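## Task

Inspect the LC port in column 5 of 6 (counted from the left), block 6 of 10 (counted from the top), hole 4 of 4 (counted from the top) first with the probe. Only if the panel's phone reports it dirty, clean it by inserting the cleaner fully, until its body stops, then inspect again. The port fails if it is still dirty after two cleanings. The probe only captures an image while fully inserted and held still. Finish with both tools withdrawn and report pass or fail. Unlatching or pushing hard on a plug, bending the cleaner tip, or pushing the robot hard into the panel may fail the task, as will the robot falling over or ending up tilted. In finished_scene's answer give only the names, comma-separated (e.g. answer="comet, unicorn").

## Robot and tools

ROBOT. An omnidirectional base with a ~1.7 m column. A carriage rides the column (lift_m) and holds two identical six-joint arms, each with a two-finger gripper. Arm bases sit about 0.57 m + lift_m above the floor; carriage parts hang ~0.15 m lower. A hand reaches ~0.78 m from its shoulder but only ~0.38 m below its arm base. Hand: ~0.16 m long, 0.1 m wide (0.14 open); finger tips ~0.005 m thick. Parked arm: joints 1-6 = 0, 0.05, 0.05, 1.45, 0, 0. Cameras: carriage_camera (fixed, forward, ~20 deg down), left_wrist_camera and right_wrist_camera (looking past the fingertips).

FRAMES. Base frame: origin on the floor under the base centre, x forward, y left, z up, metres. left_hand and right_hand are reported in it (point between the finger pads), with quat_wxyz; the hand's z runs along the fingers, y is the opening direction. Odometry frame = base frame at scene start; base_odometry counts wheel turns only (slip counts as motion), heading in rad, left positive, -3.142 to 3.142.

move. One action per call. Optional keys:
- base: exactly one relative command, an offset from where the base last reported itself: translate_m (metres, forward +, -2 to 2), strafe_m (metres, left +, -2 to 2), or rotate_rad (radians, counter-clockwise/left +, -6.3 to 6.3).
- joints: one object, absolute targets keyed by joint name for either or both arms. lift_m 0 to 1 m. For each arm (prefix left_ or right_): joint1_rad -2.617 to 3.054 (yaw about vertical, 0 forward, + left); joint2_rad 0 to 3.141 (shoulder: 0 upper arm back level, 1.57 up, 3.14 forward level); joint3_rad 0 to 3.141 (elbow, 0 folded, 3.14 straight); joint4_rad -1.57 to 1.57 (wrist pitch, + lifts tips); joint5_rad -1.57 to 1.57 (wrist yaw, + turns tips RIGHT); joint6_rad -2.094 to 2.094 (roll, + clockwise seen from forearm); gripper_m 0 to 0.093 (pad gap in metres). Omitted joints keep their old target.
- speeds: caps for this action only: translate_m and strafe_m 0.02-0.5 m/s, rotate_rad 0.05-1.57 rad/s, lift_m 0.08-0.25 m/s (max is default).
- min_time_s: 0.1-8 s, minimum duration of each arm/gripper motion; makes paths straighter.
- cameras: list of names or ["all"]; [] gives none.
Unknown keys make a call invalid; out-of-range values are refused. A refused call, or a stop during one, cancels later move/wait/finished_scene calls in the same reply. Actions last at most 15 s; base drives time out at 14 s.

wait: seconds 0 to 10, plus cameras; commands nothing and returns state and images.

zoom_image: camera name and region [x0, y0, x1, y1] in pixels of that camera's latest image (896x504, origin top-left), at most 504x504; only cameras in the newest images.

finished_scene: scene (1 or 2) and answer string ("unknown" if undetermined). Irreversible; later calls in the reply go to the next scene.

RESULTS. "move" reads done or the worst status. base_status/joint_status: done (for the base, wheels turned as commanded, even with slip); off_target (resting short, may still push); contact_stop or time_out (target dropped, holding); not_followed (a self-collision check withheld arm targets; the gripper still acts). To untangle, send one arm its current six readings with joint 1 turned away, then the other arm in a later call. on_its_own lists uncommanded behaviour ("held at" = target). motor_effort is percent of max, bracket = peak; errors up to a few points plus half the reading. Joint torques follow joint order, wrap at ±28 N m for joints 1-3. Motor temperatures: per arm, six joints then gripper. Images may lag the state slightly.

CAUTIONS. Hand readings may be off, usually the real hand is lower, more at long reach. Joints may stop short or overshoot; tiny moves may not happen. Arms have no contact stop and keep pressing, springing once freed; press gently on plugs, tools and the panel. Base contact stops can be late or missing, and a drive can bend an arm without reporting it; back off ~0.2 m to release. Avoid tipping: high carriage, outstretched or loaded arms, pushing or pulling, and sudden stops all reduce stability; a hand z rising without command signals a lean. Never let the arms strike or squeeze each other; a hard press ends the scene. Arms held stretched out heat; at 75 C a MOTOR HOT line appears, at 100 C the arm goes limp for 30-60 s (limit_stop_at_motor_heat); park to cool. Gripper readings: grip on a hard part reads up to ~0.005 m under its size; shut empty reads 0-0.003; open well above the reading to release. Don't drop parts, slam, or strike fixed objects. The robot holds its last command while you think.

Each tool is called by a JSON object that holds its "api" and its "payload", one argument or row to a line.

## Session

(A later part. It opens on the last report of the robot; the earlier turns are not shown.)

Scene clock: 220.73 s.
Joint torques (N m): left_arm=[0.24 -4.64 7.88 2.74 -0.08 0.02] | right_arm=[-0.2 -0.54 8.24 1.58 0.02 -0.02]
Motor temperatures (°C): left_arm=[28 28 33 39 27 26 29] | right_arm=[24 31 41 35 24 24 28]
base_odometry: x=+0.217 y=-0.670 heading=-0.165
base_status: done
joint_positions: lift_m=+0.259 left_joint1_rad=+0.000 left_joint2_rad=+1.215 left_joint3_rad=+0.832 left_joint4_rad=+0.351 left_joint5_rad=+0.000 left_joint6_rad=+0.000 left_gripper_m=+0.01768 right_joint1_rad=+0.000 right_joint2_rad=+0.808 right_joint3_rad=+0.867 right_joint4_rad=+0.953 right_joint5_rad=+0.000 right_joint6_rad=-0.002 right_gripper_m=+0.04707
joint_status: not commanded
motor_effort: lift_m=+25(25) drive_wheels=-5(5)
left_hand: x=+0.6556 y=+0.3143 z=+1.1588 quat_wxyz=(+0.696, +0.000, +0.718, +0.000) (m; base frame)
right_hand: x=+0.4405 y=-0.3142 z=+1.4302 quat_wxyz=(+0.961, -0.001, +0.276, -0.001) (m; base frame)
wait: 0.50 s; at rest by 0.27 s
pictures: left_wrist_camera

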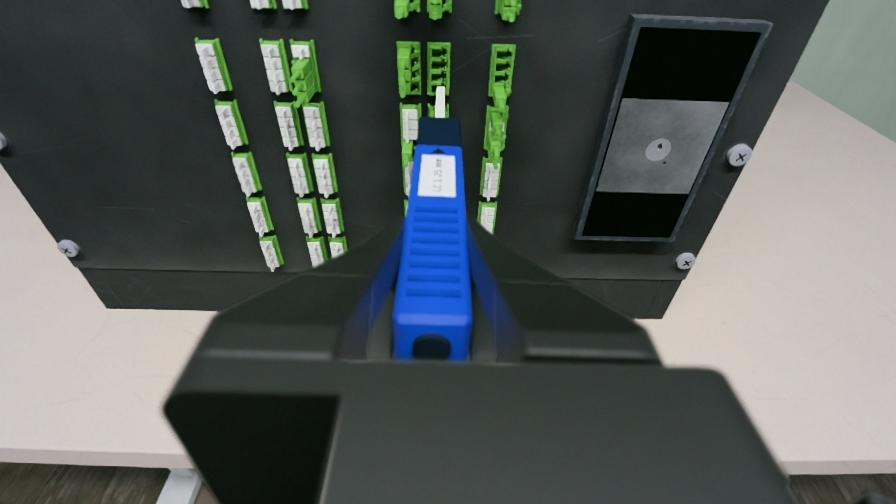

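{"api": "move", "payload": {
  "base": {"strafe_m": 0.0022},
  "speeds": {"strafe_m": 0.02},
  "cameras": []
}}

{"api": "wait", "payload": {
  "seconds": 0.5,
  "cameras": ["left_wrist_camera"]
}}

{"api": "zoom_image", "payload": {
  "camera": "left_wrist_camera",
  "region": [415, 65, 465, 125]
}}

Scene clock: 221.57 s.
Joint torques (N m): left_arm=[0.21 -4.53 7.76 2.75 -0.17 0.01] | right_arm=[-0.17 -0.5 8.23 1.59 0.02 -0.01]
Motor temperatures (°C): left_arm=[28 28 33 39 27 26 29] | right_arm=[24 31 41 35 24 24 28]
move: done
base_odometry: x=+0.217 y=-0.668 heading=-0.166
base_status: done
joint_positions: lift_m=+0.259 left_joint1_rad=+0.000 left_joint2_rad=+1.215 left_joint3_rad=+0.832 left_joint4_rad=+0.351 left_joint5_rad=+0.004 left_joint6_rad=+0.000 left_gripper_m=+0.01768 right_joint1_rad=+0.000 right_joint2_rad=+0.808 right_joint3_rad=+0.867 right_joint4_rad=+0.953 right_joint5_rad=+0.000 right_joint6_rad=-0.002 right_gripper_m=+0.04707
joint_status: not commanded
motor_effort: lift_m=+25(26) drive_wheels=-4(6)
left_hand: x=+0.6556 y=+0.3135 z=+1.1588 quat_wxyz=(+0.696, +0.001, +0.718, -0.001) (m; base frame)
right_hand: x=+0.4405 y=-0.3142 z=+1.4302 quat_wxyz=(+0.961, +0.000, +0.276, -0.001) (m; base frame)
pictures: none
No camera images: "cameras" was empty.

Scene clock: 222.07 s.
Joint torques (N m): left_arm=[0.2 -4.72 8.05 2.72 -0.13 0] | right_arm=[-0.29 -0.55 8.24 1.58 0.01 -0.01]
Motor temperatures (°C): left_arm=[28 28 33 39 27 26 29] | right_arm=[24 31 41 35 24 24 28]
base_odometry: x=+0.217 y=-0.668 heading=-0.166
base_status: done
joint_positions: lift_m=+0.259 left_joint1_rad=+0.000 left_joint2_rad=+1.215 left_joint3_rad=+0.832 left_joint4_rad=+0.351 left_joint5_rad=+0.004 left_joint6_rad=+0.000 left_gripper_m=+0.01768 right_joint1_rad=+0.000 right_joint2_rad=+0.808 right_joint3_rad=+0.867 right_joint4_rad=+0.953 right_joint5_rad=+0.000 right_joint6_rad=-0.002 right_gripper_m=+0.04707
joint_status: not commanded
motor_effort: lift_m=+25(26) drive_wheels=-4(6)
left_hand: x=+0.6556 y=+0.3135 z=+1.1588 quat_wxyz=(+0.696, +0.001, +0.718, -0.001) (m; base frame)
right_hand: x=+0.4405 y=-0.3142 z=+1.4302 quat_wxyz=(+0.961, -0.001, +0.276, -0.001) (m; base frame)
wait: 0.50 s; at rest by 0.27 s
pictures: left_wrist_camera

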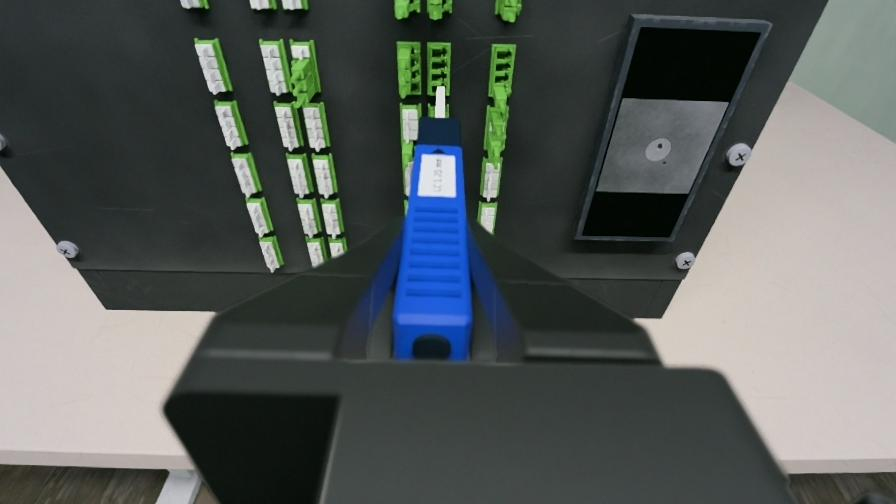

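Scaled by 8.400.

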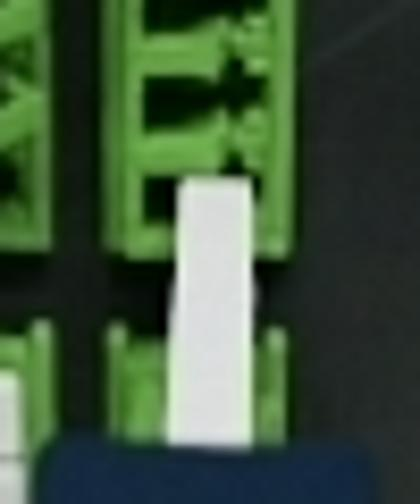

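{"api": "move", "payload": {
  "base": {"translate_m": -0.005},
  "speeds": {"translate_m": 0.02},
  "cameras": []
}}

{"api": "wait", "payload": {
  "seconds": 0.5,
  "cameras": ["left_wrist_camera"]
}}

{"api": "zoom_image", "payload": {
  "camera": "left_wrist_camera",
  "region": [415, 65, 465, 125]
}}

Scene clock: 222.97 s.
Joint torques (N m): left_arm=[0.31 -4.56 7.87 2.75 -0.13 0.02] | right_arm=[-0.2 -0.55 8.24 1.55 0.01 -0.01]
Motor temperatures (°C): left_arm=[28 28 33 39 27 26 29] | right_arm=[24 31 41 35 24 24 28]
move: done
base_odometry: x=+0.212 y=-0.667 heading=-0.166
base_status: done
joint_positions: lift_m=+0.259 left_joint1_rad=+0.000 left_joint2_rad=+1.215 left_joint3_rad=+0.832 left_joint4_rad=+0.351 left_joint5_rad=+0.004 left_joint6_rad=+0.000 left_gripper_m=+0.01768 right_joint1_rad=+0.000 right_joint2_rad=+0.808 right_joint3_rad=+0.867 right_joint4_rad=+0.954 right_joint5_rad=+0.000 right_joint6_rad=-0.002 right_gripper_m=+0.04707
joint_status: not commanded
motor_effort: lift_m=+25(25) drive_wheels=-3(11)
left_hand: x=+0.6556 y=+0.3135 z=+1.1588 quat_wxyz=(+0.696, +0.001, +0.718, -0.001) (m; base frame)
right_hand: x=+0.4403 y=-0.3142 z=+1.4304 quat_wxyz=(+0.961, -0.001, +0.276, -0.001) (m; base frame)
pictures: none
No camera images: "cameras" was empty.

Scene clock: 223.47 s.
Joint torques (N m): left_arm=[0.24 -4.74 7.91 2.79 -0.13 0.03] | right_arm=[-0.23 -0.54 8.27 1.58 0.01 -0.01]
Motor temperatures (°C): left_arm=[28 28 33 39 27 26 29] | right_arm=[24 31 41 35 24 24 28]
base_odometry: x=+0.212 y=-0.667 heading=-0.166
base_status: done
joint_positions: lift_m=+0.259 left_joint1_rad=+0.000 left_joint2_rad=+1.215 left_joint3_rad=+0.832 left_joint4_rad=+0.351 left_joint5_rad=+0.004 left_joint6_rad=+0.000 left_gripper_m=+0.01768 right_joint1_rad=+0.000 right_joint2_rad=+0.808 right_joint3_rad=+0.867 right_joint4_rad=+0.954 right_joint5_rad=+0.000 right_joint6_rad=-0.002 right_gripper_m=+0.04707
joint_status: not commanded
motor_effort: lift_m=+25(25) drive_wheels=-2(11)
left_hand: x=+0.6556 y=+0.3135 z=+1.1588 quat_wxyz=(+0.696, +0.001, +0.718, -0.001) (m; base frame)
right_hand: x=+0.4403 y=-0.3142 z=+1.4304 quat_wxyz=(+0.961, -0.001, +0.276, -0.001) (m; base frame)
wait: 0.50 s; at rest by 0.27 s
pictures: left_wrist_camera

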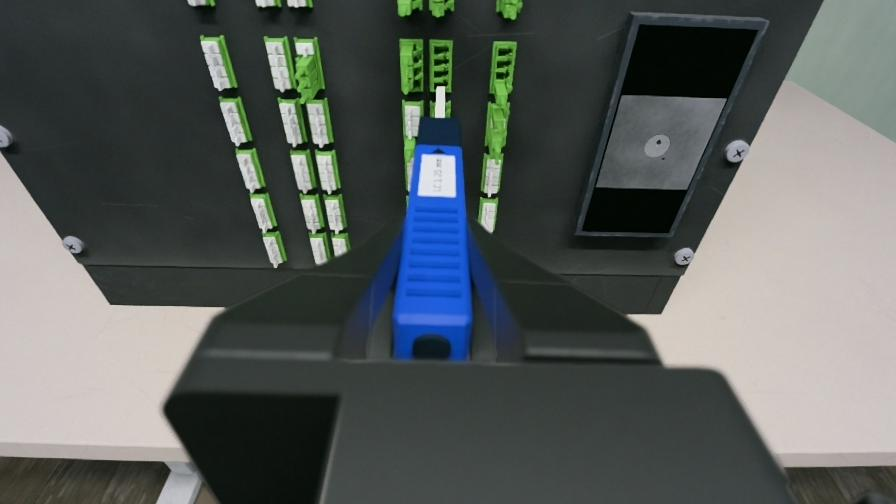

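Scaled by 8.400.

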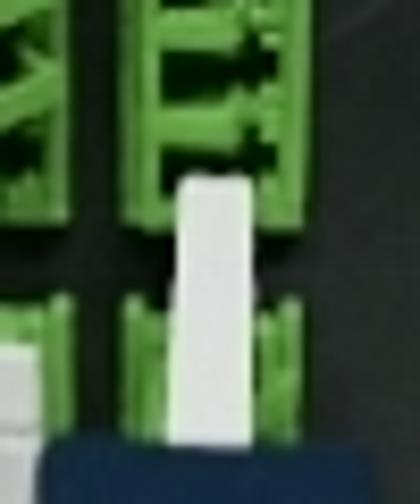

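{"api": "move", "payload": {
  "base": {"strafe_m": 0.0018},
  "joints": {"left_joint5_rad": -0.003},
  "speeds": {"strafe_m": 0.02},
  "cameras": []
}}

{"api": "wait", "payload": {
  "seconds": 0.5,
  "cameras": ["left_wrist_camera"]
}}

{"api": "zoom_image", "payload": {
  "camera": "left_wrist_camera",
  "region": [415, 65, 465, 125]
}}

Scene clock: 224.27 s.
Joint torques (N m): left_arm=[0.24 -4.64 8.12 2.81 -0.11 0.02] | right_arm=[-0.21 -0.59 8.25 1.58 0 -0.01]
Motor temperatures (°C): left_arm=[28 28 33 40 27 26 29] | right_arm=[24 31 41 35 24 24 28]
move: done
base_odometry: x=+0.212 y=-0.666 heading=-0.167
base_status: done
joint_positions: lift_m=+0.259 left_joint1_rad=+0.000 left_joint2_rad=+1.215 left_joint3_rad=+0.832 left_joint4_rad=+0.351 left_joint5_rad=+0.001 left_joint6_rad=+0.000 left_gripper_m=+0.01768 right_joint1_rad=+0.000 right_joint2_rad=+0.808 right_joint3_rad=+0.867 right_joint4_rad=+0.954 right_joint5_rad=-0.001 right_joint6_rad=-0.002 right_gripper_m=+0.04707
joint_status: all done
motor_effort: lift_m=+25(25) drive_wheels=+4(5)
left_hand: x=+0.6556 y=+0.3141 z=+1.1588 quat_wxyz=(+0.696, +0.000, +0.718, +0.000) (m; base frame)
right_hand: x=+0.4403 y=-0.3141 z=+1.4304 quat_wxyz=(+0.961, -0.001, +0.276, -0.001) (m; base frame)
pictures: none
No camera images: "cameras" was empty.

Scene clock: 224.77 s.
Joint torques (N m): left_arm=[0.01 -4.6 7.99 2.76 -0.11 -0.04] | right_arm=[-0.25 -0.5 8.25 1.58 0.02 -0.01]
Motor temperatures (°C): left_arm=[28 28 33 40 27 26 29] | right_arm=[24 31 41 35 24 24 28]
base_odometry: x=+0.212 y=-0.666 heading=-0.167
base_status: done
joint_positions: lift_m=+0.259 left_joint1_rad=+0.000 left_joint2_rad=+1.215 left_joint3_rad=+0.832 left_joint4_rad=+0.351 left_joint5_rad=+0.001 left_joint6_rad=+0.000 left_gripper_m=+0.01768 right_joint1_rad=+0.000 right_joint2_rad=+0.808 right_joint3_rad=+0.867 right_joint4_rad=+0.954 right_joint5_rad=-0.001 right_joint6_rad=-0.002 right_gripper_m=+0.04707
joint_status: all done
motor_effort: lift_m=+25(25) drive_wheels=+5(5)
left_hand: x=+0.6556 y=+0.3141 z=+1.1588 quat_wxyz=(+0.696, +0.000, +0.718, +0.000) (m; base frame)
right_hand: x=+0.4403 y=-0.3141 z=+1.4304 quat_wxyz=(+0.961, -0.001, +0.276, -0.001) (m; base frame)
wait: 0.50 s; at rest by 0.27 s
pictures: left_wrist_camera

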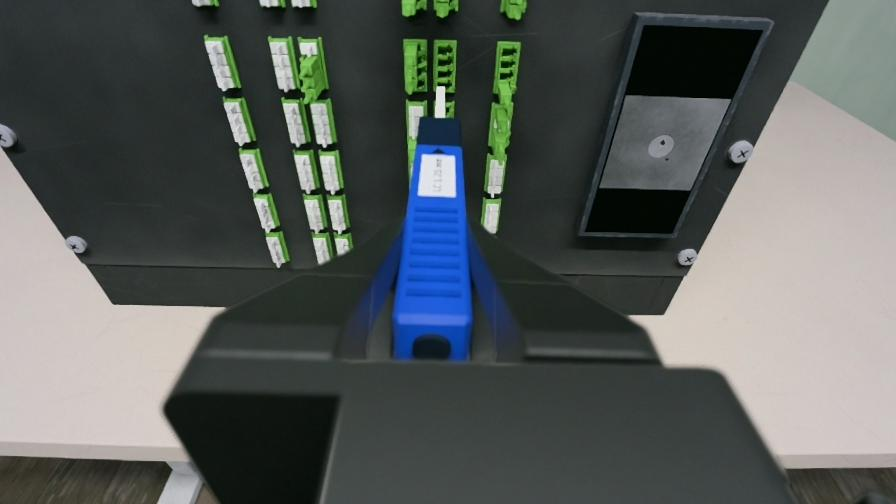

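Scaled by 8.400.

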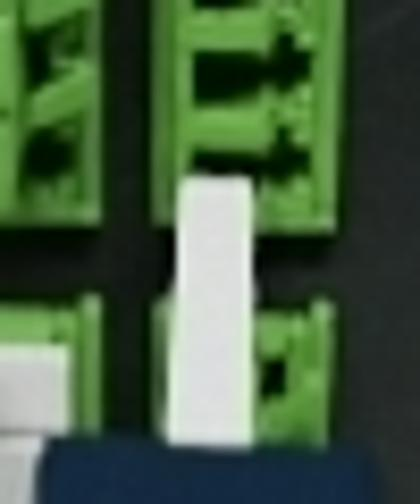

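{"api": "move", "payload": {
  "base": {"translate_m": 0.004},
  "joints": {"left_joint5_rad": -0.001, "lift_m": 0.2594},
  "speeds": {"translate_m": 0.02},
  "cameras": []
}}

{"api": "wait", "payload": {
  "seconds": 0.5,
  "cameras": ["left_wrist_camera"]
}}

{"api": "zoom_image", "payload": {
  "camera": "left_wrist_camera",
  "region": [415, 65, 465, 125]
}}

Scene clock: 225.57 s.
Joint torques (N m): left_arm=[0.13 -4.49 7.95 2.78 -0.13 0.01] | right_arm=[-0.28 -0.57 8.28 1.59 0.02 -0.01]
Motor temperatures (°C): left_arm=[28 28 33 40 27 26 29] | right_arm=[24 31 41 35 24 24 28]
move: done
base_odometry: x=+0.216 y=-0.666 heading=-0.167
base_status: done
joint_positions: lift_m=+0.259 left_joint1_rad=+0.000 left_joint2_rad=+1.215 left_joint3_rad=+0.832 left_joint4_rad=+0.351 left_joint5_rad=+0.001 left_joint6_rad=+0.000 left_gripper_m=+0.01768 right_joint1_rad=+0.000 right_joint2_rad=+0.808 right_joint3_rad=+0.867 right_joint4_rad=+0.953 right_joint5_rad=-0.001 right_joint6_rad=-0.002 right_gripper_m=+0.04707
joint_status: all done
motor_effort: lift_m=+23(23) drive_wheels=-3(11)
left_hand: x=+0.6556 y=+0.3141 z=+1.1586 quat_wxyz=(+0.696, +0.000, +0.718, +0.000) (m; base frame)
right_hand: x=+0.4405 y=-0.3141 z=+1.4302 quat_wxyz=(+0.961, -0.001, +0.276, -0.001) (m; base frame)
pictures: none
No camera images: "cameras" was empty.

Scene clock: 226.07 s.
Joint torques (N m): left_arm=[0.25 -4.48 7.9 2.72 -0.09 -0.03] | right_arm=[-0.24 -0.57 8.21 1.57 0.02 -0.02]
Motor temperatures (°C): left_arm=[28 28 33 40 27 26 29] | right_arm=[24 31 41 35 24 24 28]
base_odometry: x=+0.216 y=-0.666 heading=-0.167
base_status: done
joint_positions: lift_m=+0.259 left_joint1_rad=+0.000 left_joint2_rad=+1.215 left_joint3_rad=+0.832 left_joint4_rad=+0.351 left_joint5_rad=+0.001 left_joint6_rad=+0.000 left_gripper_m=+0.01768 right_joint1_rad=+0.000 right_joint2_rad=+0.808 right_joint3_rad=+0.867 right_joint4_rad=+0.953 right_joint5_rad=-0.001 right_joint6_rad=-0.002 right_gripper_m=+0.04707
joint_status: all done
motor_effort: lift_m=+23(23) drive_wheels=-3(11)
left_hand: x=+0.6556 y=+0.3141 z=+1.1586 quat_wxyz=(+0.696, +0.000, +0.718, +0.000) (m; base frame)
right_hand: x=+0.4405 y=-0.3141 z=+1.4302 quat_wxyz=(+0.961, -0.001, +0.276, -0.001) (m; base frame)
wait: 0.50 s; at rest by 0.27 s
pictures: left_wrist_camera

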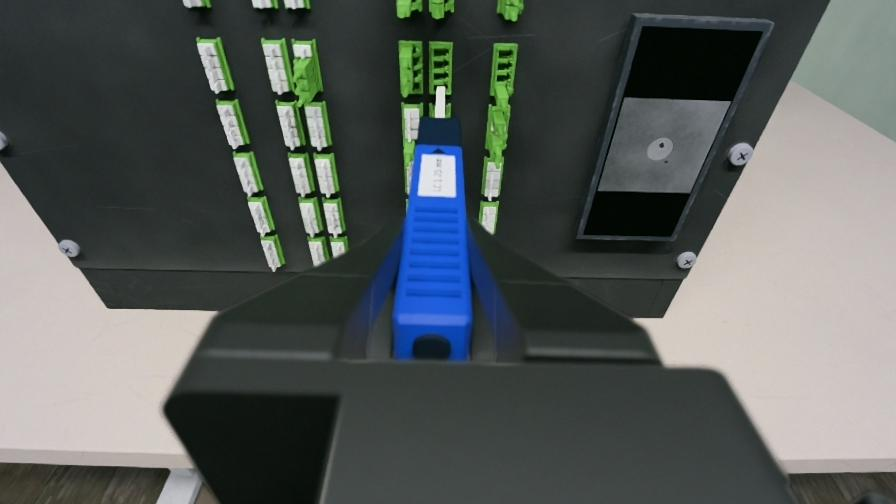

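Scaled by 8.400.

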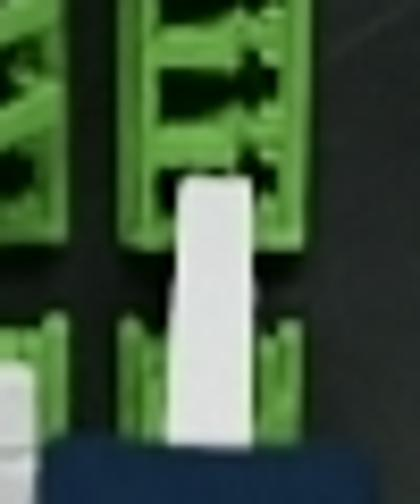

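{"api": "move", "payload": {
  "joints": {"left_joint5_rad": -0.007},
  "cameras": []
}}

{"api": "wait", "payload": {
  "seconds": 0.5,
  "cameras": ["left_wrist_camera"]
}}

{"api": "zoom_image", "payload": {
  "camera": "left_wrist_camera",
  "region": [415, 65, 465, 125]
}}

Scene clock: 226.53 s.
Joint torques (N m): left_arm=[0.2 -4.64 8.09 2.77 -0.13 0] | right_arm=[-0.21 -0.55 8.25 1.59 0.03 -0.01]
Motor temperatures (°C): left_arm=[28 28 33 40 27 26 29] | right_arm=[24 31 41 35 24 24 28]
move: done
base_odometry: x=+0.216 y=-0.666 heading=-0.167
base_status: not commanded
joint_positions: lift_m=+0.259 left_joint1_rad=+0.000 left_joint2_rad=+1.215 left_joint3_rad=+0.832 left_joint4_rad=+0.351 left_joint5_rad=-0.001 left_joint6_rad=+0.000 left_gripper_m=+0.01768 right_joint1_rad=+0.000 right_joint2_rad=+0.808 right_joint3_rad=+0.867 right_joint4_rad=+0.953 right_joint5_rad=-0.001 right_joint6_rad=-0.002 right_gripper_m=+0.04707
joint_status: all done
motor_effort: lift_m=+23(23) drive_wheels=-3(3)
left_hand: x=+0.6556 y=+0.3144 z=+1.1586 quat_wxyz=(+0.696, +0.000, +0.718, +0.000) (m; base frame)
right_hand: x=+0.4405 y=-0.3141 z=+1.4302 quat_wxyz=(+0.961, -0.001, +0.276, -0.001) (m; base frame)
pictures: none
No camera images: "cameras" was empty.

Scene clock: 227.03 s.
Joint torques (N m): left_arm=[0.14 -4.57 8.12 2.78 -0.12 0.05] | right_arm=[-0.24 -0.54 8.24 1.59 0.02 -0.01]
Motor temperatures (°C): left_arm=[28 28 33 40 27 26 29] | right_arm=[24 31 41 35 24 24 28]
base_odometry: x=+0.216 y=-0.666 heading=-0.167
base_status: not commanded
joint_positions: lift_m=+0.259 left_joint1_rad=+0.000 left_joint2_rad=+1.215 left_joint3_rad=+0.832 left_joint4_rad=+0.351 left_joint5_rad=-0.001 left_joint6_rad=+0.000 left_gripper_m=+0.01768 right_joint1_rad=+0.000 right_joint2_rad=+0.808 right_joint3_rad=+0.867 right_joint4_rad=+0.953 right_joint5_rad=-0.001 right_joint6_rad=-0.002 right_gripper_m=+0.04707
joint_status: all done
motor_effort: lift_m=+23(23) drive_wheels=-3(3)
left_hand: x=+0.6556 y=+0.3145 z=+1.1586 quat_wxyz=(+0.696, +0.000, +0.718, +0.000) (m; base frame)
right_hand: x=+0.4405 y=-0.3141 z=+1.4302 quat_wxyz=(+0.961, -0.001, +0.276, -0.001) (m; base frame)
wait: 0.50 s; at rest by 0.27 s
pictures: left_wrist_camera

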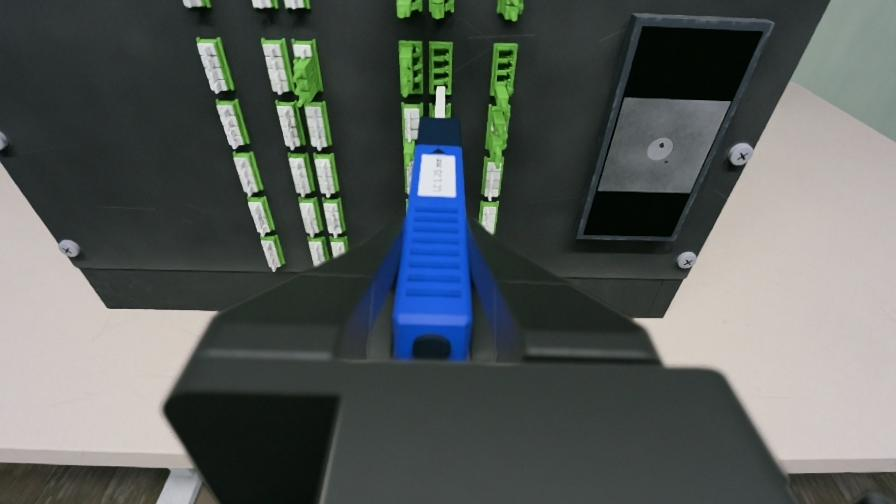

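Scaled by 8.400.

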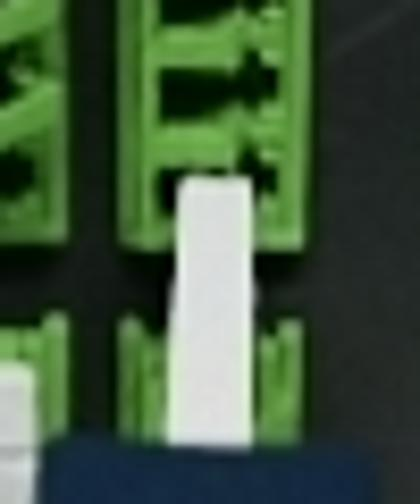

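{"api": "wait", "payload": {
  "seconds": 1,
  "cameras": ["left_wrist_camera"]
}}

{"api": "zoom_image", "payload": {
  "camera": "left_wrist_camera",
  "region": [415, 65, 465, 125]
}}

Scene clock: 228.20 s.
Joint torques (N m): left_arm=[0.24 -4.55 7.82 2.76 -0.15 0.03] | right_arm=[-0.23 -0.53 8.23 1.59 0.02 -0.02]
Motor temperatures (°C): left_arm=[28 28 33 40 27 26 29] | right_arm=[24 31 41 35 24 24 28]
base_odometry: x=+0.216 y=-0.666 heading=-0.167
base_status: not commanded
joint_positions: lift_m=+0.259 left_joint1_rad=+0.000 left_joint2_rad=+1.215 left_joint3_rad=+0.832 left_joint4_rad=+0.351 left_joint5_rad=-0.001 left_joint6_rad=+0.000 left_gripper_m=+0.01768 right_joint1_rad=+0.000 right_joint2_rad=+0.808 right_joint3_rad=+0.867 right_joint4_rad=+0.953 right_joint5_rad=-0.001 right_joint6_rad=-0.002 right_gripper_m=+0.04707
joint_status: all done
motor_effort: lift_m=+23(23) drive_wheels=-3(3)
left_hand: x=+0.6556 y=+0.3145 z=+1.1586 quat_wxyz=(+0.696, +0.000, +0.718, +0.000) (m; base frame)
right_hand: x=+0.4405 y=-0.3141 z=+1.4302 quat_wxyz=(+0.961, -0.001, +0.276, -0.001) (m; base frame)
wait: 1.00 s; at rest by 0.10 s
pictures: left_wrist_camera

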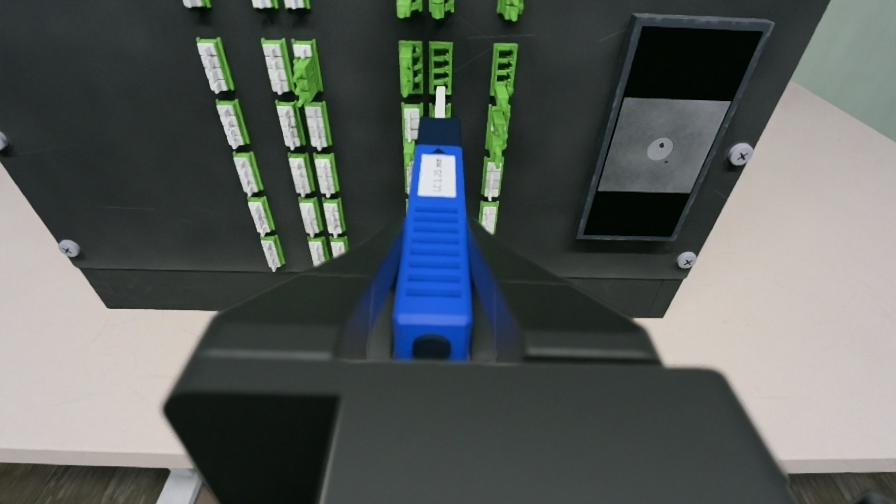

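Scaled by 8.400.

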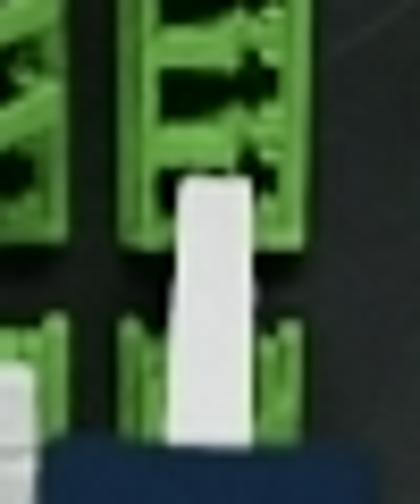

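{"api": "move", "payload": {
  "base": {"translate_m": -0.006},
  "speeds": {"translate_m": 0.02},
  "cameras": []
}}

{"api": "move", "payload": {
  "base": {"translate_m": 0.003},
  "speeds": {"translate_m": 0.02},
  "cameras": []
}}

{"api": "wait", "payload": {
  "seconds": 0.5,
  "cameras": ["left_wrist_camera"]
}}

{"api": "zoom_image", "payload": {
  "camera": "left_wrist_camera",
  "region": [415, 65, 465, 125]
}}

Scene clock: 229.27 s.
Joint torques (N m): left_arm=[0.24 -4.59 8.05 2.74 -0.13 -0.01] | right_arm=[-0.25 -0.53 8.23 1.56 0.03 -0.01]
Motor temperatures (°C): left_arm=[28 28 33 40 27 26 29] | right_arm=[24 31 41 35 24 24 28]
move: done
base_odometry: x=+0.210 y=-0.666 heading=-0.168
base_status: done
joint_positions: lift_m=+0.259 left_joint1_rad=+0.000 left_joint2_rad=+1.215 left_joint3_rad=+0.832 left_joint4_rad=+0.351 left_joint5_rad=-0.001 left_joint6_rad=+0.000 left_gripper_m=+0.01768 right_joint1_rad=+0.000 right_joint2_rad=+0.808 right_joint3_rad=+0.867 right_joint4_rad=+0.954 right_joint5_rad=-0.001 right_joint6_rad=-0.002 right_gripper_m=+0.04707
joint_status: not commanded
motor_effort: lift_m=+23(23) drive_wheels=+2(10)
left_hand: x=+0.6556 y=+0.3145 z=+1.1586 quat_wxyz=(+0.696, +0.000, +0.718, +0.000) (m; base frame)
right_hand: x=+0.4403 y=-0.3141 z=+1.4303 quat_wxyz=(+0.961, -0.001, +0.276, -0.001) (m; base frame)
pictures: none
No camera images: "cameras" was empty.

Scene clock: 229.90 s.
Joint torques (N m): left_arm=[0.17 -4.48 8.08 2.74 -0.15 -0.03] | right_arm=[-0.25 -0.62 8.27 1.6 0.02 -0.02]
Motor temperatures (°C): left_arm=[28 28 33 40 27 26 29] | right_arm=[24 31 41 35 24 24 28]
move: done
base_odometry: x=+0.213 y=-0.666 heading=-0.168
base_status: done
joint_positions: lift_m=+0.259 left_joint1_rad=+0.000 left_joint2_rad=+1.215 left_joint3_rad=+0.832 left_joint4_rad=+0.351 left_joint5_rad=-0.001 left_joint6_rad=+0.000 left_gripper_m=+0.01768 right_joint1_rad=+0.000 right_joint2_rad=+0.809 right_joint3_rad=+0.867 right_joint4_rad=+0.952 right_joint5_rad=-0.001 right_joint6_rad=-0.002 right_gripper_m=+0.04707
joint_status: not commanded
motor_effort: lift_m=+23(23) drive_wheels=-1(9)
left_hand: x=+0.6556 y=+0.3145 z=+1.1586 quat_wxyz=(+0.696, +0.000, +0.718, +0.000) (m; base frame)
right_hand: x=+0.4411 y=-0.3141 z=+1.4299 quat_wxyz=(+0.961, -0.001, +0.277, -0.001) (m; base frame)
pictures: none
No camera images: "cameras" was empty.

Scene clock: 230.40 s.
Joint torques (N m): left_arm=[0.2 -4.68 7.92 2.8 -0.11 0.01] | right_arm=[-0.25 -0.58 8.24 1.6 0.02 -0.01]
Motor temperatures (°C): left_arm=[28 28 33 40 27 26 29] | right_arm=[24 31 41 35 24 24 28]
base_odometry: x=+0.213 y=-0.666 heading=-0.168
base_status: done
joint_positions: lift_m=+0.259 left_joint1_rad=+0.000 left_joint2_rad=+1.215 left_joint3_rad=+0.832 left_joint4_rad=+0.351 left_joint5_rad=-0.001 left_joint6_rad=+0.000 left_gripper_m=+0.01768 right_joint1_rad=+0.000 right_joint2_rad=+0.809 right_joint3_rad=+0.867 right_joint4_rad=+0.952 right_joint5_rad=-0.001 right_joint6_rad=-0.002 right_gripper_m=+0.04707
joint_status: not commanded
motor_effort: lift_m=+23(23) drive_wheels=-1(9)
left_hand: x=+0.6556 y=+0.3145 z=+1.1586 quat_wxyz=(+0.696, +0.000, +0.718, +0.000) (m; base frame)
right_hand: x=+0.4411 y=-0.3141 z=+1.4299 quat_wxyz=(+0.961, -0.001, +0.277, -0.001) (m; base frame)
wait: 0.50 s; at rest by 0.27 s
pictures: left_wrist_camera

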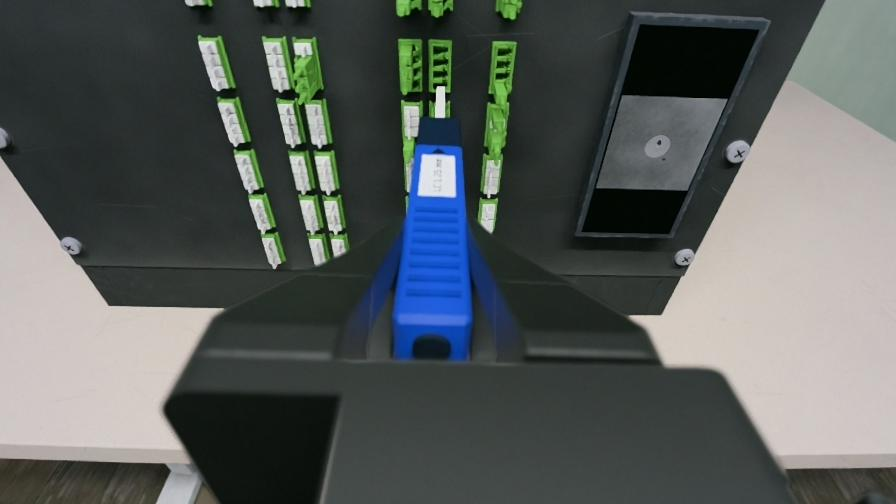

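Scaled by 8.400.

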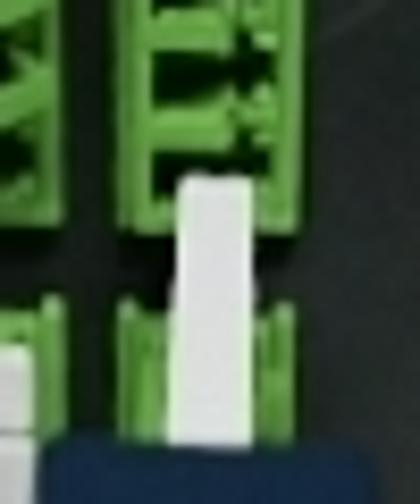

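{"api": "move", "payload": {
  "joints": {"left_joint5_rad": -0.012},
  "cameras": []
}}

{"api": "wait", "payload": {
  "seconds": 0.5,
  "cameras": ["left_wrist_camera"]
}}

{"api": "zoom_image", "payload": {
  "camera": "left_wrist_camera",
  "region": [415, 65, 465, 125]
}}

Scene clock: 230.87 s.
Joint torques (N m): left_arm=[0.24 -4.48 7.95 2.78 -0.13 -0.03] | right_arm=[-0.25 -0.58 8.24 1.6 0.02 -0.01]
Motor temperatures (°C): left_arm=[28 28 33 40 27 26 29] | right_arm=[24 31 41 35 24 24 28]
move: done
base_odometry: x=+0.213 y=-0.666 heading=-0.168
base_status: not commanded
joint_positions: lift_m=+0.259 left_joint1_rad=+0.000 left_joint2_rad=+1.215 left_joint3_rad=+0.832 left_joint4_rad=+0.351 left_joint5_rad=-0.003 left_joint6_rad=+0.000 left_gripper_m=+0.01768 right_joint1_rad=+0.000 right_joint2_rad=+0.809 right_joint3_rad=+0.867 right_joint4_rad=+0.952 right_joint5_rad=-0.001 right_joint6_rad=-0.002 right_gripper_m=+0.04707
joint_status: all done
motor_effort: lift_m=+23(23) drive_wheels=-2(2)
left_hand: x=+0.6556 y=+0.3148 z=+1.1586 quat_wxyz=(+0.696, -0.001, +0.718, +0.001) (m; base frame)
right_hand: x=+0.4411 y=-0.3141 z=+1.4299 quat_wxyz=(+0.961, -0.001, +0.277, -0.001) (m; base frame)
pictures: none
No camera images: "cameras" was empty.

Scene clock: 231.37 s.
Joint torques (N m): left_arm=[0.38 -4.71 7.94 2.7 -0.17 -0.01] | right_arm=[-0.25 -0.61 8.25 1.6 0.02 -0.02]
Motor temperatures (°C): left_arm=[28 28 33 40 27 26 29] | right_arm=[24 31 41 35 24 24 28]
base_odometry: x=+0.213 y=-0.666 heading=-0.168
base_status: not commanded
joint_positions: lift_m=+0.259 left_joint1_rad=+0.000 left_joint2_rad=+1.215 left_joint3_rad=+0.832 left_joint4_rad=+0.351 left_joint5_rad=-0.003 left_joint6_rad=+0.000 left_gripper_m=+0.01768 right_joint1_rad=+0.000 right_joint2_rad=+0.809 right_joint3_rad=+0.867 right_joint4_rad=+0.952 right_joint5_rad=-0.001 right_joint6_rad=-0.002 right_gripper_m=+0.04707
joint_status: all done
motor_effort: lift_m=+23(23) drive_wheels=-1(2)
left_hand: x=+0.6556 y=+0.3149 z=+1.1586 quat_wxyz=(+0.696, -0.001, +0.718, +0.001) (m; base frame)
right_hand: x=+0.4411 y=-0.3141 z=+1.4299 quat_wxyz=(+0.961, -0.001, +0.277, -0.001) (m; base frame)
wait: 0.50 s; at rest by 0.27 s
pictures: left_wrist_camera

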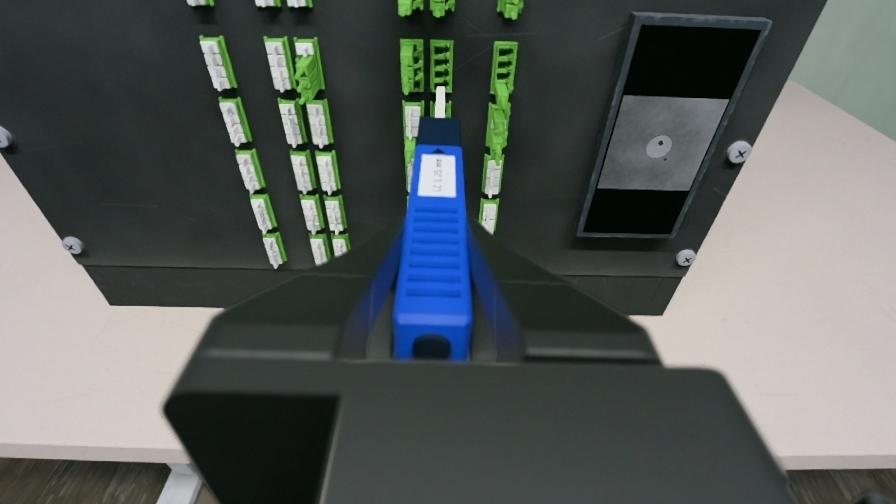

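Scaled by 8.400.

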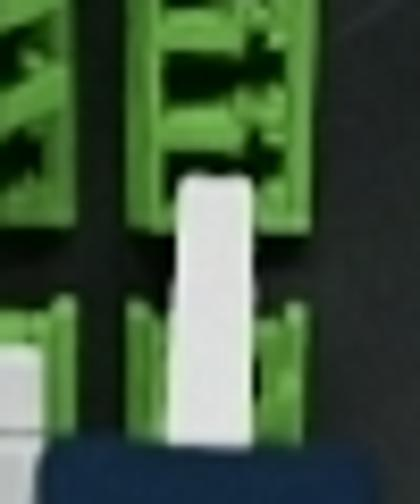

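{"api": "move", "payload": {
  "joints": {"left_joint5_rad": -0.019},
  "cameras": []
}}

{"api": "wait", "payload": {
  "seconds": 0.5,
  "cameras": ["left_wrist_camera"]
}}

{"api": "zoom_image", "payload": {
  "camera": "left_wrist_camera",
  "region": [415, 65, 465, 125]
}}

Scene clock: 231.80 s.
Joint torques (N m): left_arm=[0.17 -4.79 7.9 2.73 -0.13 0.04] | right_arm=[-0.23 -0.58 8.25 1.6 0.02 -0.01]
Motor temperatures (°C): left_arm=[28 28 33 40 27 26 29] | right_arm=[24 31 41 35 24 24 28]
move: done
base_odometry: x=+0.213 y=-0.666 heading=-0.168
base_status: not commanded
joint_positions: lift_m=+0.259 left_joint1_rad=+0.000 left_joint2_rad=+1.215 left_joint3_rad=+0.832 left_joint4_rad=+0.351 left_joint5_rad=-0.010 left_joint6_rad=+0.000 left_gripper_m=+0.01768 right_joint1_rad=+0.000 right_joint2_rad=+0.809 right_joint3_rad=+0.867 right_joint4_rad=+0.952 right_joint5_rad=-0.001 right_joint6_rad=-0.002 right_gripper_m=+0.04707
joint_status: all done
motor_effort: lift_m=+23(23) drive_wheels=-1(2)
left_hand: x=+0.6556 y=+0.3160 z=+1.1586 quat_wxyz=(+0.696, -0.003, +0.718, +0.004) (m; base frame)
right_hand: x=+0.4411 y=-0.3141 z=+1.4299 quat_wxyz=(+0.961, -0.001, +0.277, -0.001) (m; base frame)
pictures: none
No camera images: "cameras" was empty.

Scene clock: 232.30 s.
Joint torques (N m): left_arm=[0.24 -4.55 8.21 2.78 -0.22 -0.01] | right_arm=[-0.24 -0.61 8.24 1.6 0.03 -0.01]
Motor temperatures (°C): left_arm=[28 28 33 40 27 26 29] | right_arm=[24 31 41 35 24 24 28]
base_odometry: x=+0.213 y=-0.666 heading=-0.168
base_status: not commanded
joint_positions: lift_m=+0.259 left_joint1_rad=+0.000 left_joint2_rad=+1.215 left_joint3_rad=+0.832 left_joint4_rad=+0.351 left_joint5_rad=-0.010 left_joint6_rad=+0.000 left_gripper_m=+0.01768 right_joint1_rad=+0.000 right_joint2_rad=+0.809 right_joint3_rad=+0.867 right_joint4_rad=+0.952 right_joint5_rad=-0.001 right_joint6_rad=-0.002 right_gripper_m=+0.04707
joint_status: all done
motor_effort: lift_m=+23(23) drive_wheels=-2(2)
left_hand: x=+0.6556 y=+0.3161 z=+1.1586 quat_wxyz=(+0.696, -0.004, +0.718, +0.004) (m; base frame)
right_hand: x=+0.4411 y=-0.3141 z=+1.4299 quat_wxyz=(+0.961, -0.001, +0.277, -0.001) (m; base frame)
wait: 0.50 s; at rest by 0.27 s
pictures: left_wrist_camera

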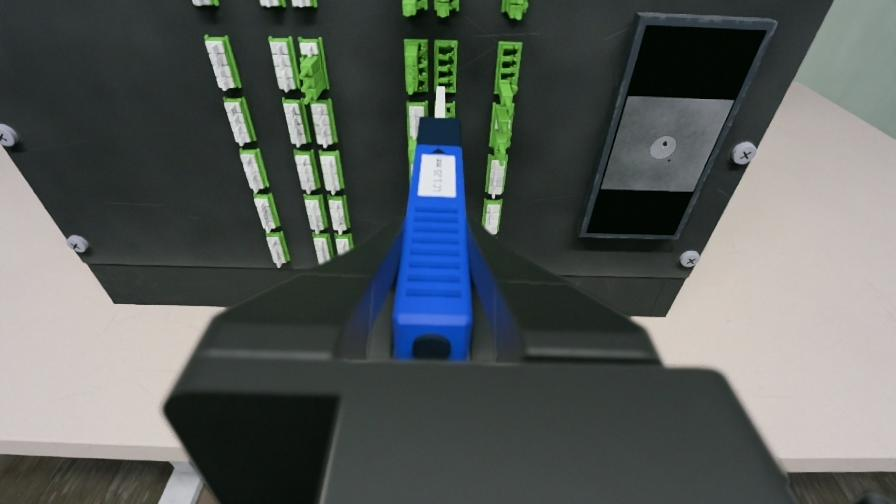

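Scaled by 8.400.

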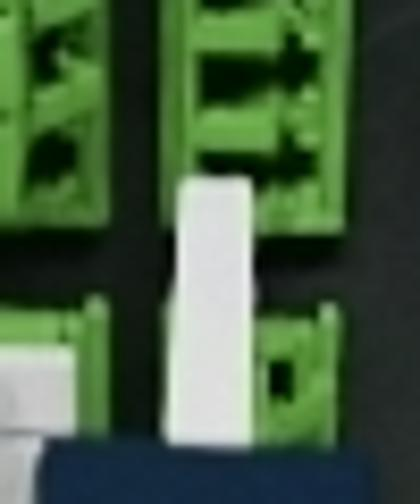

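{"api": "move", "payload": {
  "base": {"translate_m": 0.0025},
  "speeds": {"translate_m": 0.02},
  "cameras": []
}}

{"api": "wait", "payload": {
  "seconds": 0.5,
  "cameras": ["left_wrist_camera"]
}}

{"api": "zoom_image", "payload": {
  "camera": "left_wrist_camera",
  "region": [415, 65, 465, 125]
}}

Scene clock: 233.03 s.
Joint torques (N m): left_arm=[0.24 -4.63 7.83 2.78 -0.18 0.05] | right_arm=[-0.18 -0.77 8.16 1.63 0.03 -0.01]
Motor temperatures (°C): left_arm=[28 28 34 40 27 26 29] | right_arm=[24 31 41 35 24 24 28]
move: done
base_odometry: x=+0.216 y=-0.667 heading=-0.168
base_status: done
joint_positions: lift_m=+0.259 left_joint1_rad=+0.000 left_joint2_rad=+1.215 left_joint3_rad=+0.832 left_joint4_rad=+0.351 left_joint5_rad=-0.011 left_joint6_rad=+0.000 left_gripper_m=+0.01768 right_joint1_rad=+0.000 right_joint2_rad=+0.811 right_joint3_rad=+0.867 right_joint4_rad=+0.951 right_joint5_rad=-0.001 right_joint6_rad=-0.002 right_gripper_m=+0.04707
joint_status: not commanded
motor_effort: lift_m=+23(23) drive_wheels=+1(9)
left_hand: x=+0.6556 y=+0.3162 z=+1.1586 quat_wxyz=(+0.696, -0.004, +0.718, +0.004) (m; base frame)
right_hand: x=+0.4420 y=-0.3141 z=+1.4295 quat_wxyz=(+0.961, -0.001, +0.278, -0.001) (m; base frame)
pictures: none
No camera images: "cameras" was empty.

Scene clock: 233.53 s.
Joint torques (N m): left_arm=[0.16 -4.42 7.97 2.75 -0.17 0.02] | right_arm=[-0.24 -0.81 8.27 1.61 0.02 -0.02]
Motor temperatures (°C): left_arm=[28 28 34 40 27 26 29] | right_arm=[24 31 41 35 24 24 28]
base_odometry: x=+0.216 y=-0.667 heading=-0.168
base_status: done
joint_positions: lift_m=+0.259 left_joint1_rad=+0.000 left_joint2_rad=+1.215 left_joint3_rad=+0.832 left_joint4_rad=+0.351 left_joint5_rad=-0.011 left_joint6_rad=+0.000 left_gripper_m=+0.01768 right_joint1_rad=+0.000 right_joint2_rad=+0.811 right_joint3_rad=+0.867 right_joint4_rad=+0.952 right_joint5_rad=-0.001 right_joint6_rad=-0.002 right_gripper_m=+0.04707
joint_status: not commanded
motor_effort: lift_m=+23(23) drive_wheels=+2(9)
left_hand: x=+0.6556 y=+0.3162 z=+1.1586 quat_wxyz=(+0.696, -0.004, +0.718, +0.004) (m; base frame)
right_hand: x=+0.4418 y=-0.3141 z=+1.4297 quat_wxyz=(+0.961, -0.001, +0.278, -0.001) (m; base frame)
wait: 0.50 s; at rest by 0.27 s
pictures: left_wrist_camera

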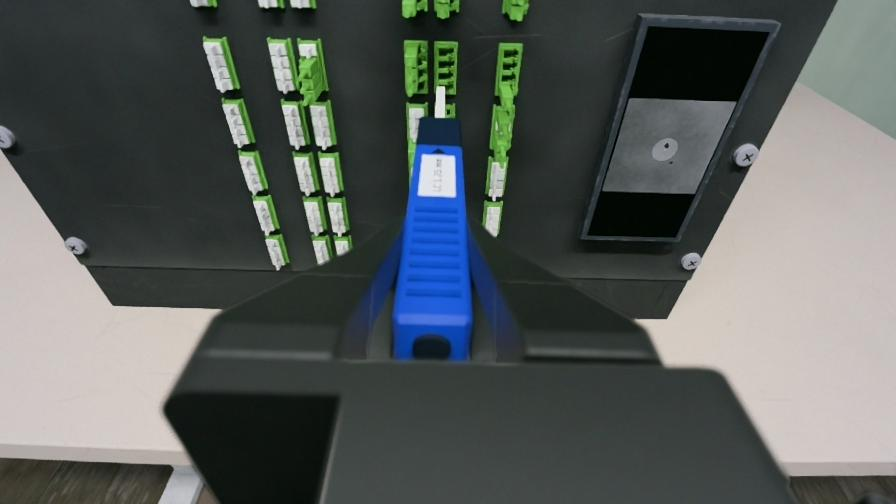

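Scaled by 8.400.

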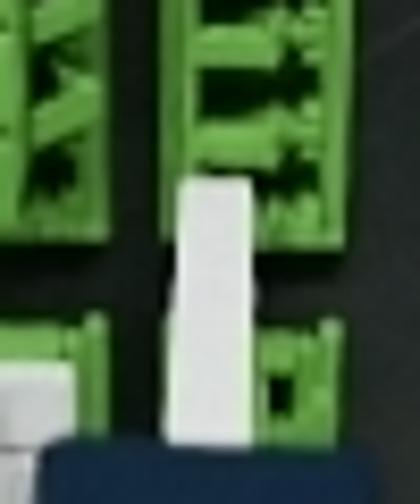

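{"api": "move", "payload": {
  "joints": {"left_joint5_rad": 0.0},
  "cameras": []
}}

{"api": "wait", "payload": {
  "seconds": 0.5,
  "cameras": ["left_wrist_camera"]
}}

{"api": "zoom_image", "payload": {
  "camera": "left_wrist_camera",
  "region": [415, 65, 465, 125]
}}

Scene clock: 234.07 s.
Joint torques (N m): left_arm=[0.13 -4.67 7.92 2.8 0.02 0.04] | right_arm=[-0.2 -0.77 8.25 1.6 0.02 -0.01]
Motor temperatures (°C): left_arm=[28 28 34 40 27 26 29] | right_arm=[24 31 41 35 24 24 28]
move: done
base_odometry: x=+0.216 y=-0.667 heading=-0.168
base_status: not commanded
joint_positions: lift_m=+0.259 left_joint1_rad=+0.000 left_joint2_rad=+1.215 left_joint3_rad=+0.832 left_joint4_rad=+0.351 left_joint5_rad=-0.008 left_joint6_rad=+0.000 left_gripper_m=+0.01768 right_joint1_rad=+0.000 right_joint2_rad=+0.811 right_joint3_rad=+0.867 right_joint4_rad=+0.952 right_joint5_rad=-0.001 right_joint6_rad=-0.002 right_gripper_m=+0.04707
joint_status: all done
motor_effort: lift_m=+23(23) drive_wheels=+1(2)
left_hand: x=+0.6556 y=+0.3157 z=+1.1586 quat_wxyz=(+0.696, -0.003, +0.718, +0.003) (m; base frame)
right_hand: x=+0.4418 y=-0.3141 z=+1.4297 quat_wxyz=(+0.961, -0.001, +0.278, -0.001) (m; base frame)
pictures: none
No camera images: "cameras" was empty.

Scene clock: 234.57 s.
Joint torques (N m): left_arm=[0.2 -4.55 7.97 2.73 -0.02 -0.01] | right_arm=[-0.25 -0.76 8.25 1.6 0.02 0]
Motor temperatures (°C): left_arm=[28 28 34 40 27 26 29] | right_arm=[24 31 41 35 24 24 28]
base_odometry: x=+0.216 y=-0.667 heading=-0.168
base_status: not commanded
joint_positions: lift_m=+0.259 left_joint1_rad=+0.000 left_joint2_rad=+1.215 left_joint3_rad=+0.832 left_joint4_rad=+0.351 left_joint5_rad=-0.008 left_joint6_rad=+0.000 left_gripper_m=+0.01768 right_joint1_rad=+0.000 right_joint2_rad=+0.811 right_joint3_rad=+0.867 right_joint4_rad=+0.952 right_joint5_rad=-0.001 right_joint6_rad=-0.002 right_gripper_m=+0.04707
joint_status: all done
motor_effort: lift_m=+23(23) drive_wheels=+2(2)
left_hand: x=+0.6556 y=+0.3157 z=+1.1586 quat_wxyz=(+0.696, -0.003, +0.718, +0.003) (m; base frame)
right_hand: x=+0.4418 y=-0.3141 z=+1.4297 quat_wxyz=(+0.961, -0.001, +0.278, -0.001) (m; base frame)
wait: 0.50 s; at rest by 0.27 s
pictures: left_wrist_camera

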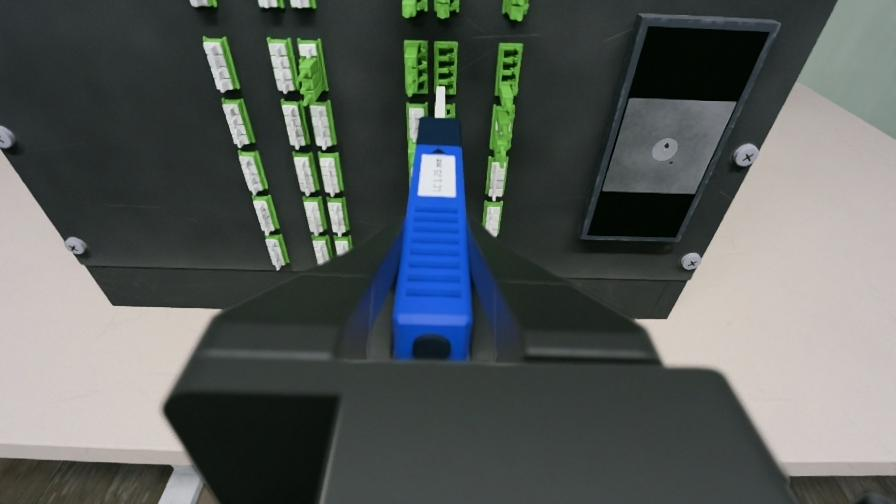

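Scaled by 8.400.

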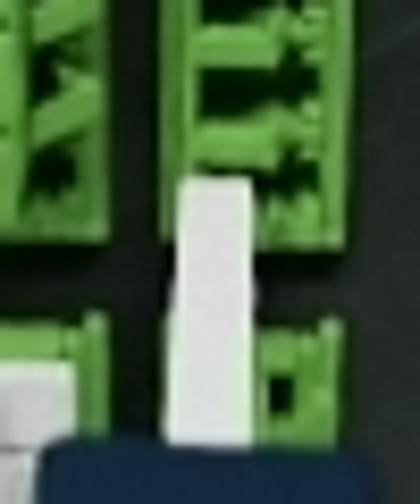

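{"api": "move", "payload": {
  "base": {"translate_m": -0.003},
  "joints": {"lift_m": 0.26},
  "speeds": {"translate_m": 0.02},
  "cameras": []
}}

{"api": "wait", "payload": {
  "seconds": 0.5,
  "cameras": ["left_wrist_camera"]
}}

{"api": "zoom_image", "payload": {
  "camera": "left_wrist_camera",
  "region": [415, 65, 465, 125]
}}

Scene clock: 235.40 s.
Joint torques (N m): left_arm=[0.24 -4.77 8.12 2.79 -0.02 0.02] | right_arm=[-0.17 -0.47 8.21 1.58 0.02 -0.01]
Motor temperatures (°C): left_arm=[28 28 34 40 27 26 29] | right_arm=[24 31 41 35 24 24 28]
move: done
base_odometry: x=+0.213 y=-0.666 heading=-0.168
base_status: done
joint_positions: lift_m=+0.260 left_joint1_rad=+0.000 left_joint2_rad=+1.215 left_joint3_rad=+0.832 left_joint4_rad=+0.351 left_joint5_rad=-0.008 left_joint6_rad=+0.000 left_gripper_m=+0.01768 right_joint1_rad=+0.000 right_joint2_rad=+0.808 right_joint3_rad=+0.867 right_joint4_rad=+0.953 right_joint5_rad=-0.001 right_joint6_rad=-0.002 right_gripper_m=+0.04707
joint_status: all done
motor_effort: lift_m=+26(27) drive_wheels=+0(7)
left_hand: x=+0.6556 y=+0.3157 z=+1.1589 quat_wxyz=(+0.696, -0.003, +0.718, +0.003) (m; base frame)
right_hand: x=+0.4401 y=-0.3141 z=+1.4307 quat_wxyz=(+0.961, -0.001, +0.276, -0.001) (m; base frame)
pictures: none
No camera images: "cameras" was empty.

Scene clock: 235.90 s.
Joint torques (N m): left_arm=[0.13 -4.4 8.08 2.8 0 0] | right_arm=[-0.25 -0.49 8.14 1.59 0.02 -0.01]
Motor temperatures (°C): left_arm=[28 28 34 40 27 26 29] | right_arm=[24 31 41 35 24 24 28]
base_odometry: x=+0.213 y=-0.666 heading=-0.168
base_status: done
joint_positions: lift_m=+0.260 left_joint1_rad=+0.000 left_joint2_rad=+1.215 left_joint3_rad=+0.832 left_joint4_rad=+0.351 left_joint5_rad=-0.008 left_joint6_rad=+0.000 left_gripper_m=+0.01768 right_joint1_rad=+0.000 right_joint2_rad=+0.808 right_joint3_rad=+0.867 right_joint4_rad=+0.953 right_joint5_rad=-0.001 right_joint6_rad=-0.002 right_gripper_m=+0.04707
joint_status: all done
motor_effort: lift_m=+26(27) drive_wheels=+0(7)
left_hand: x=+0.6556 y=+0.3157 z=+1.1589 quat_wxyz=(+0.696, -0.003, +0.718, +0.003) (m; base frame)
right_hand: x=+0.4401 y=-0.3141 z=+1.4307 quat_wxyz=(+0.961, -0.001, +0.276, -0.001) (m; base frame)
wait: 0.50 s; at rest by 0.27 s
pictures: left_wrist_camera

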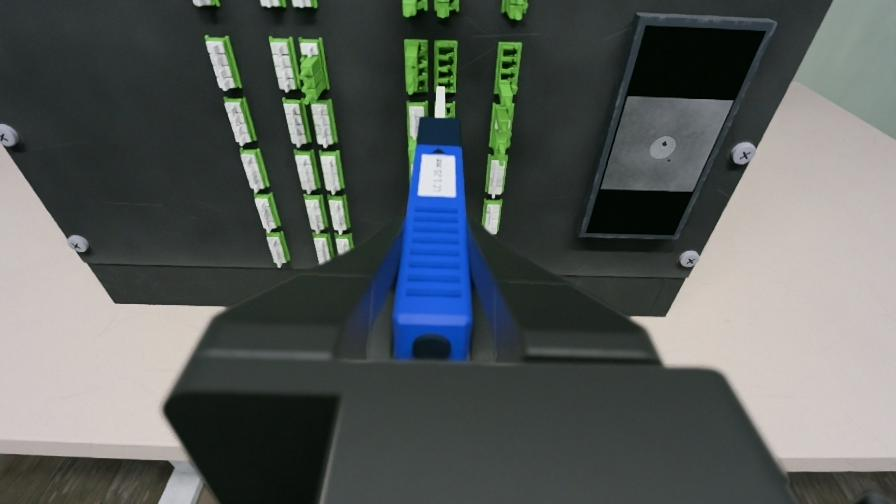

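Scaled by 8.400.

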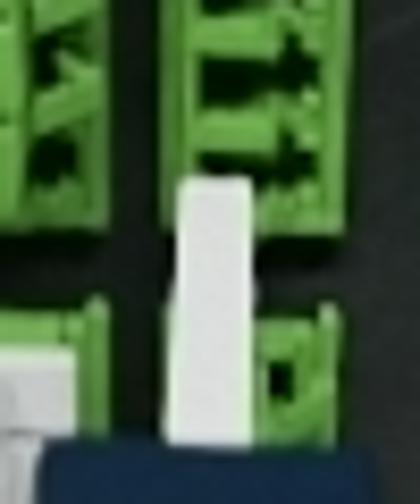

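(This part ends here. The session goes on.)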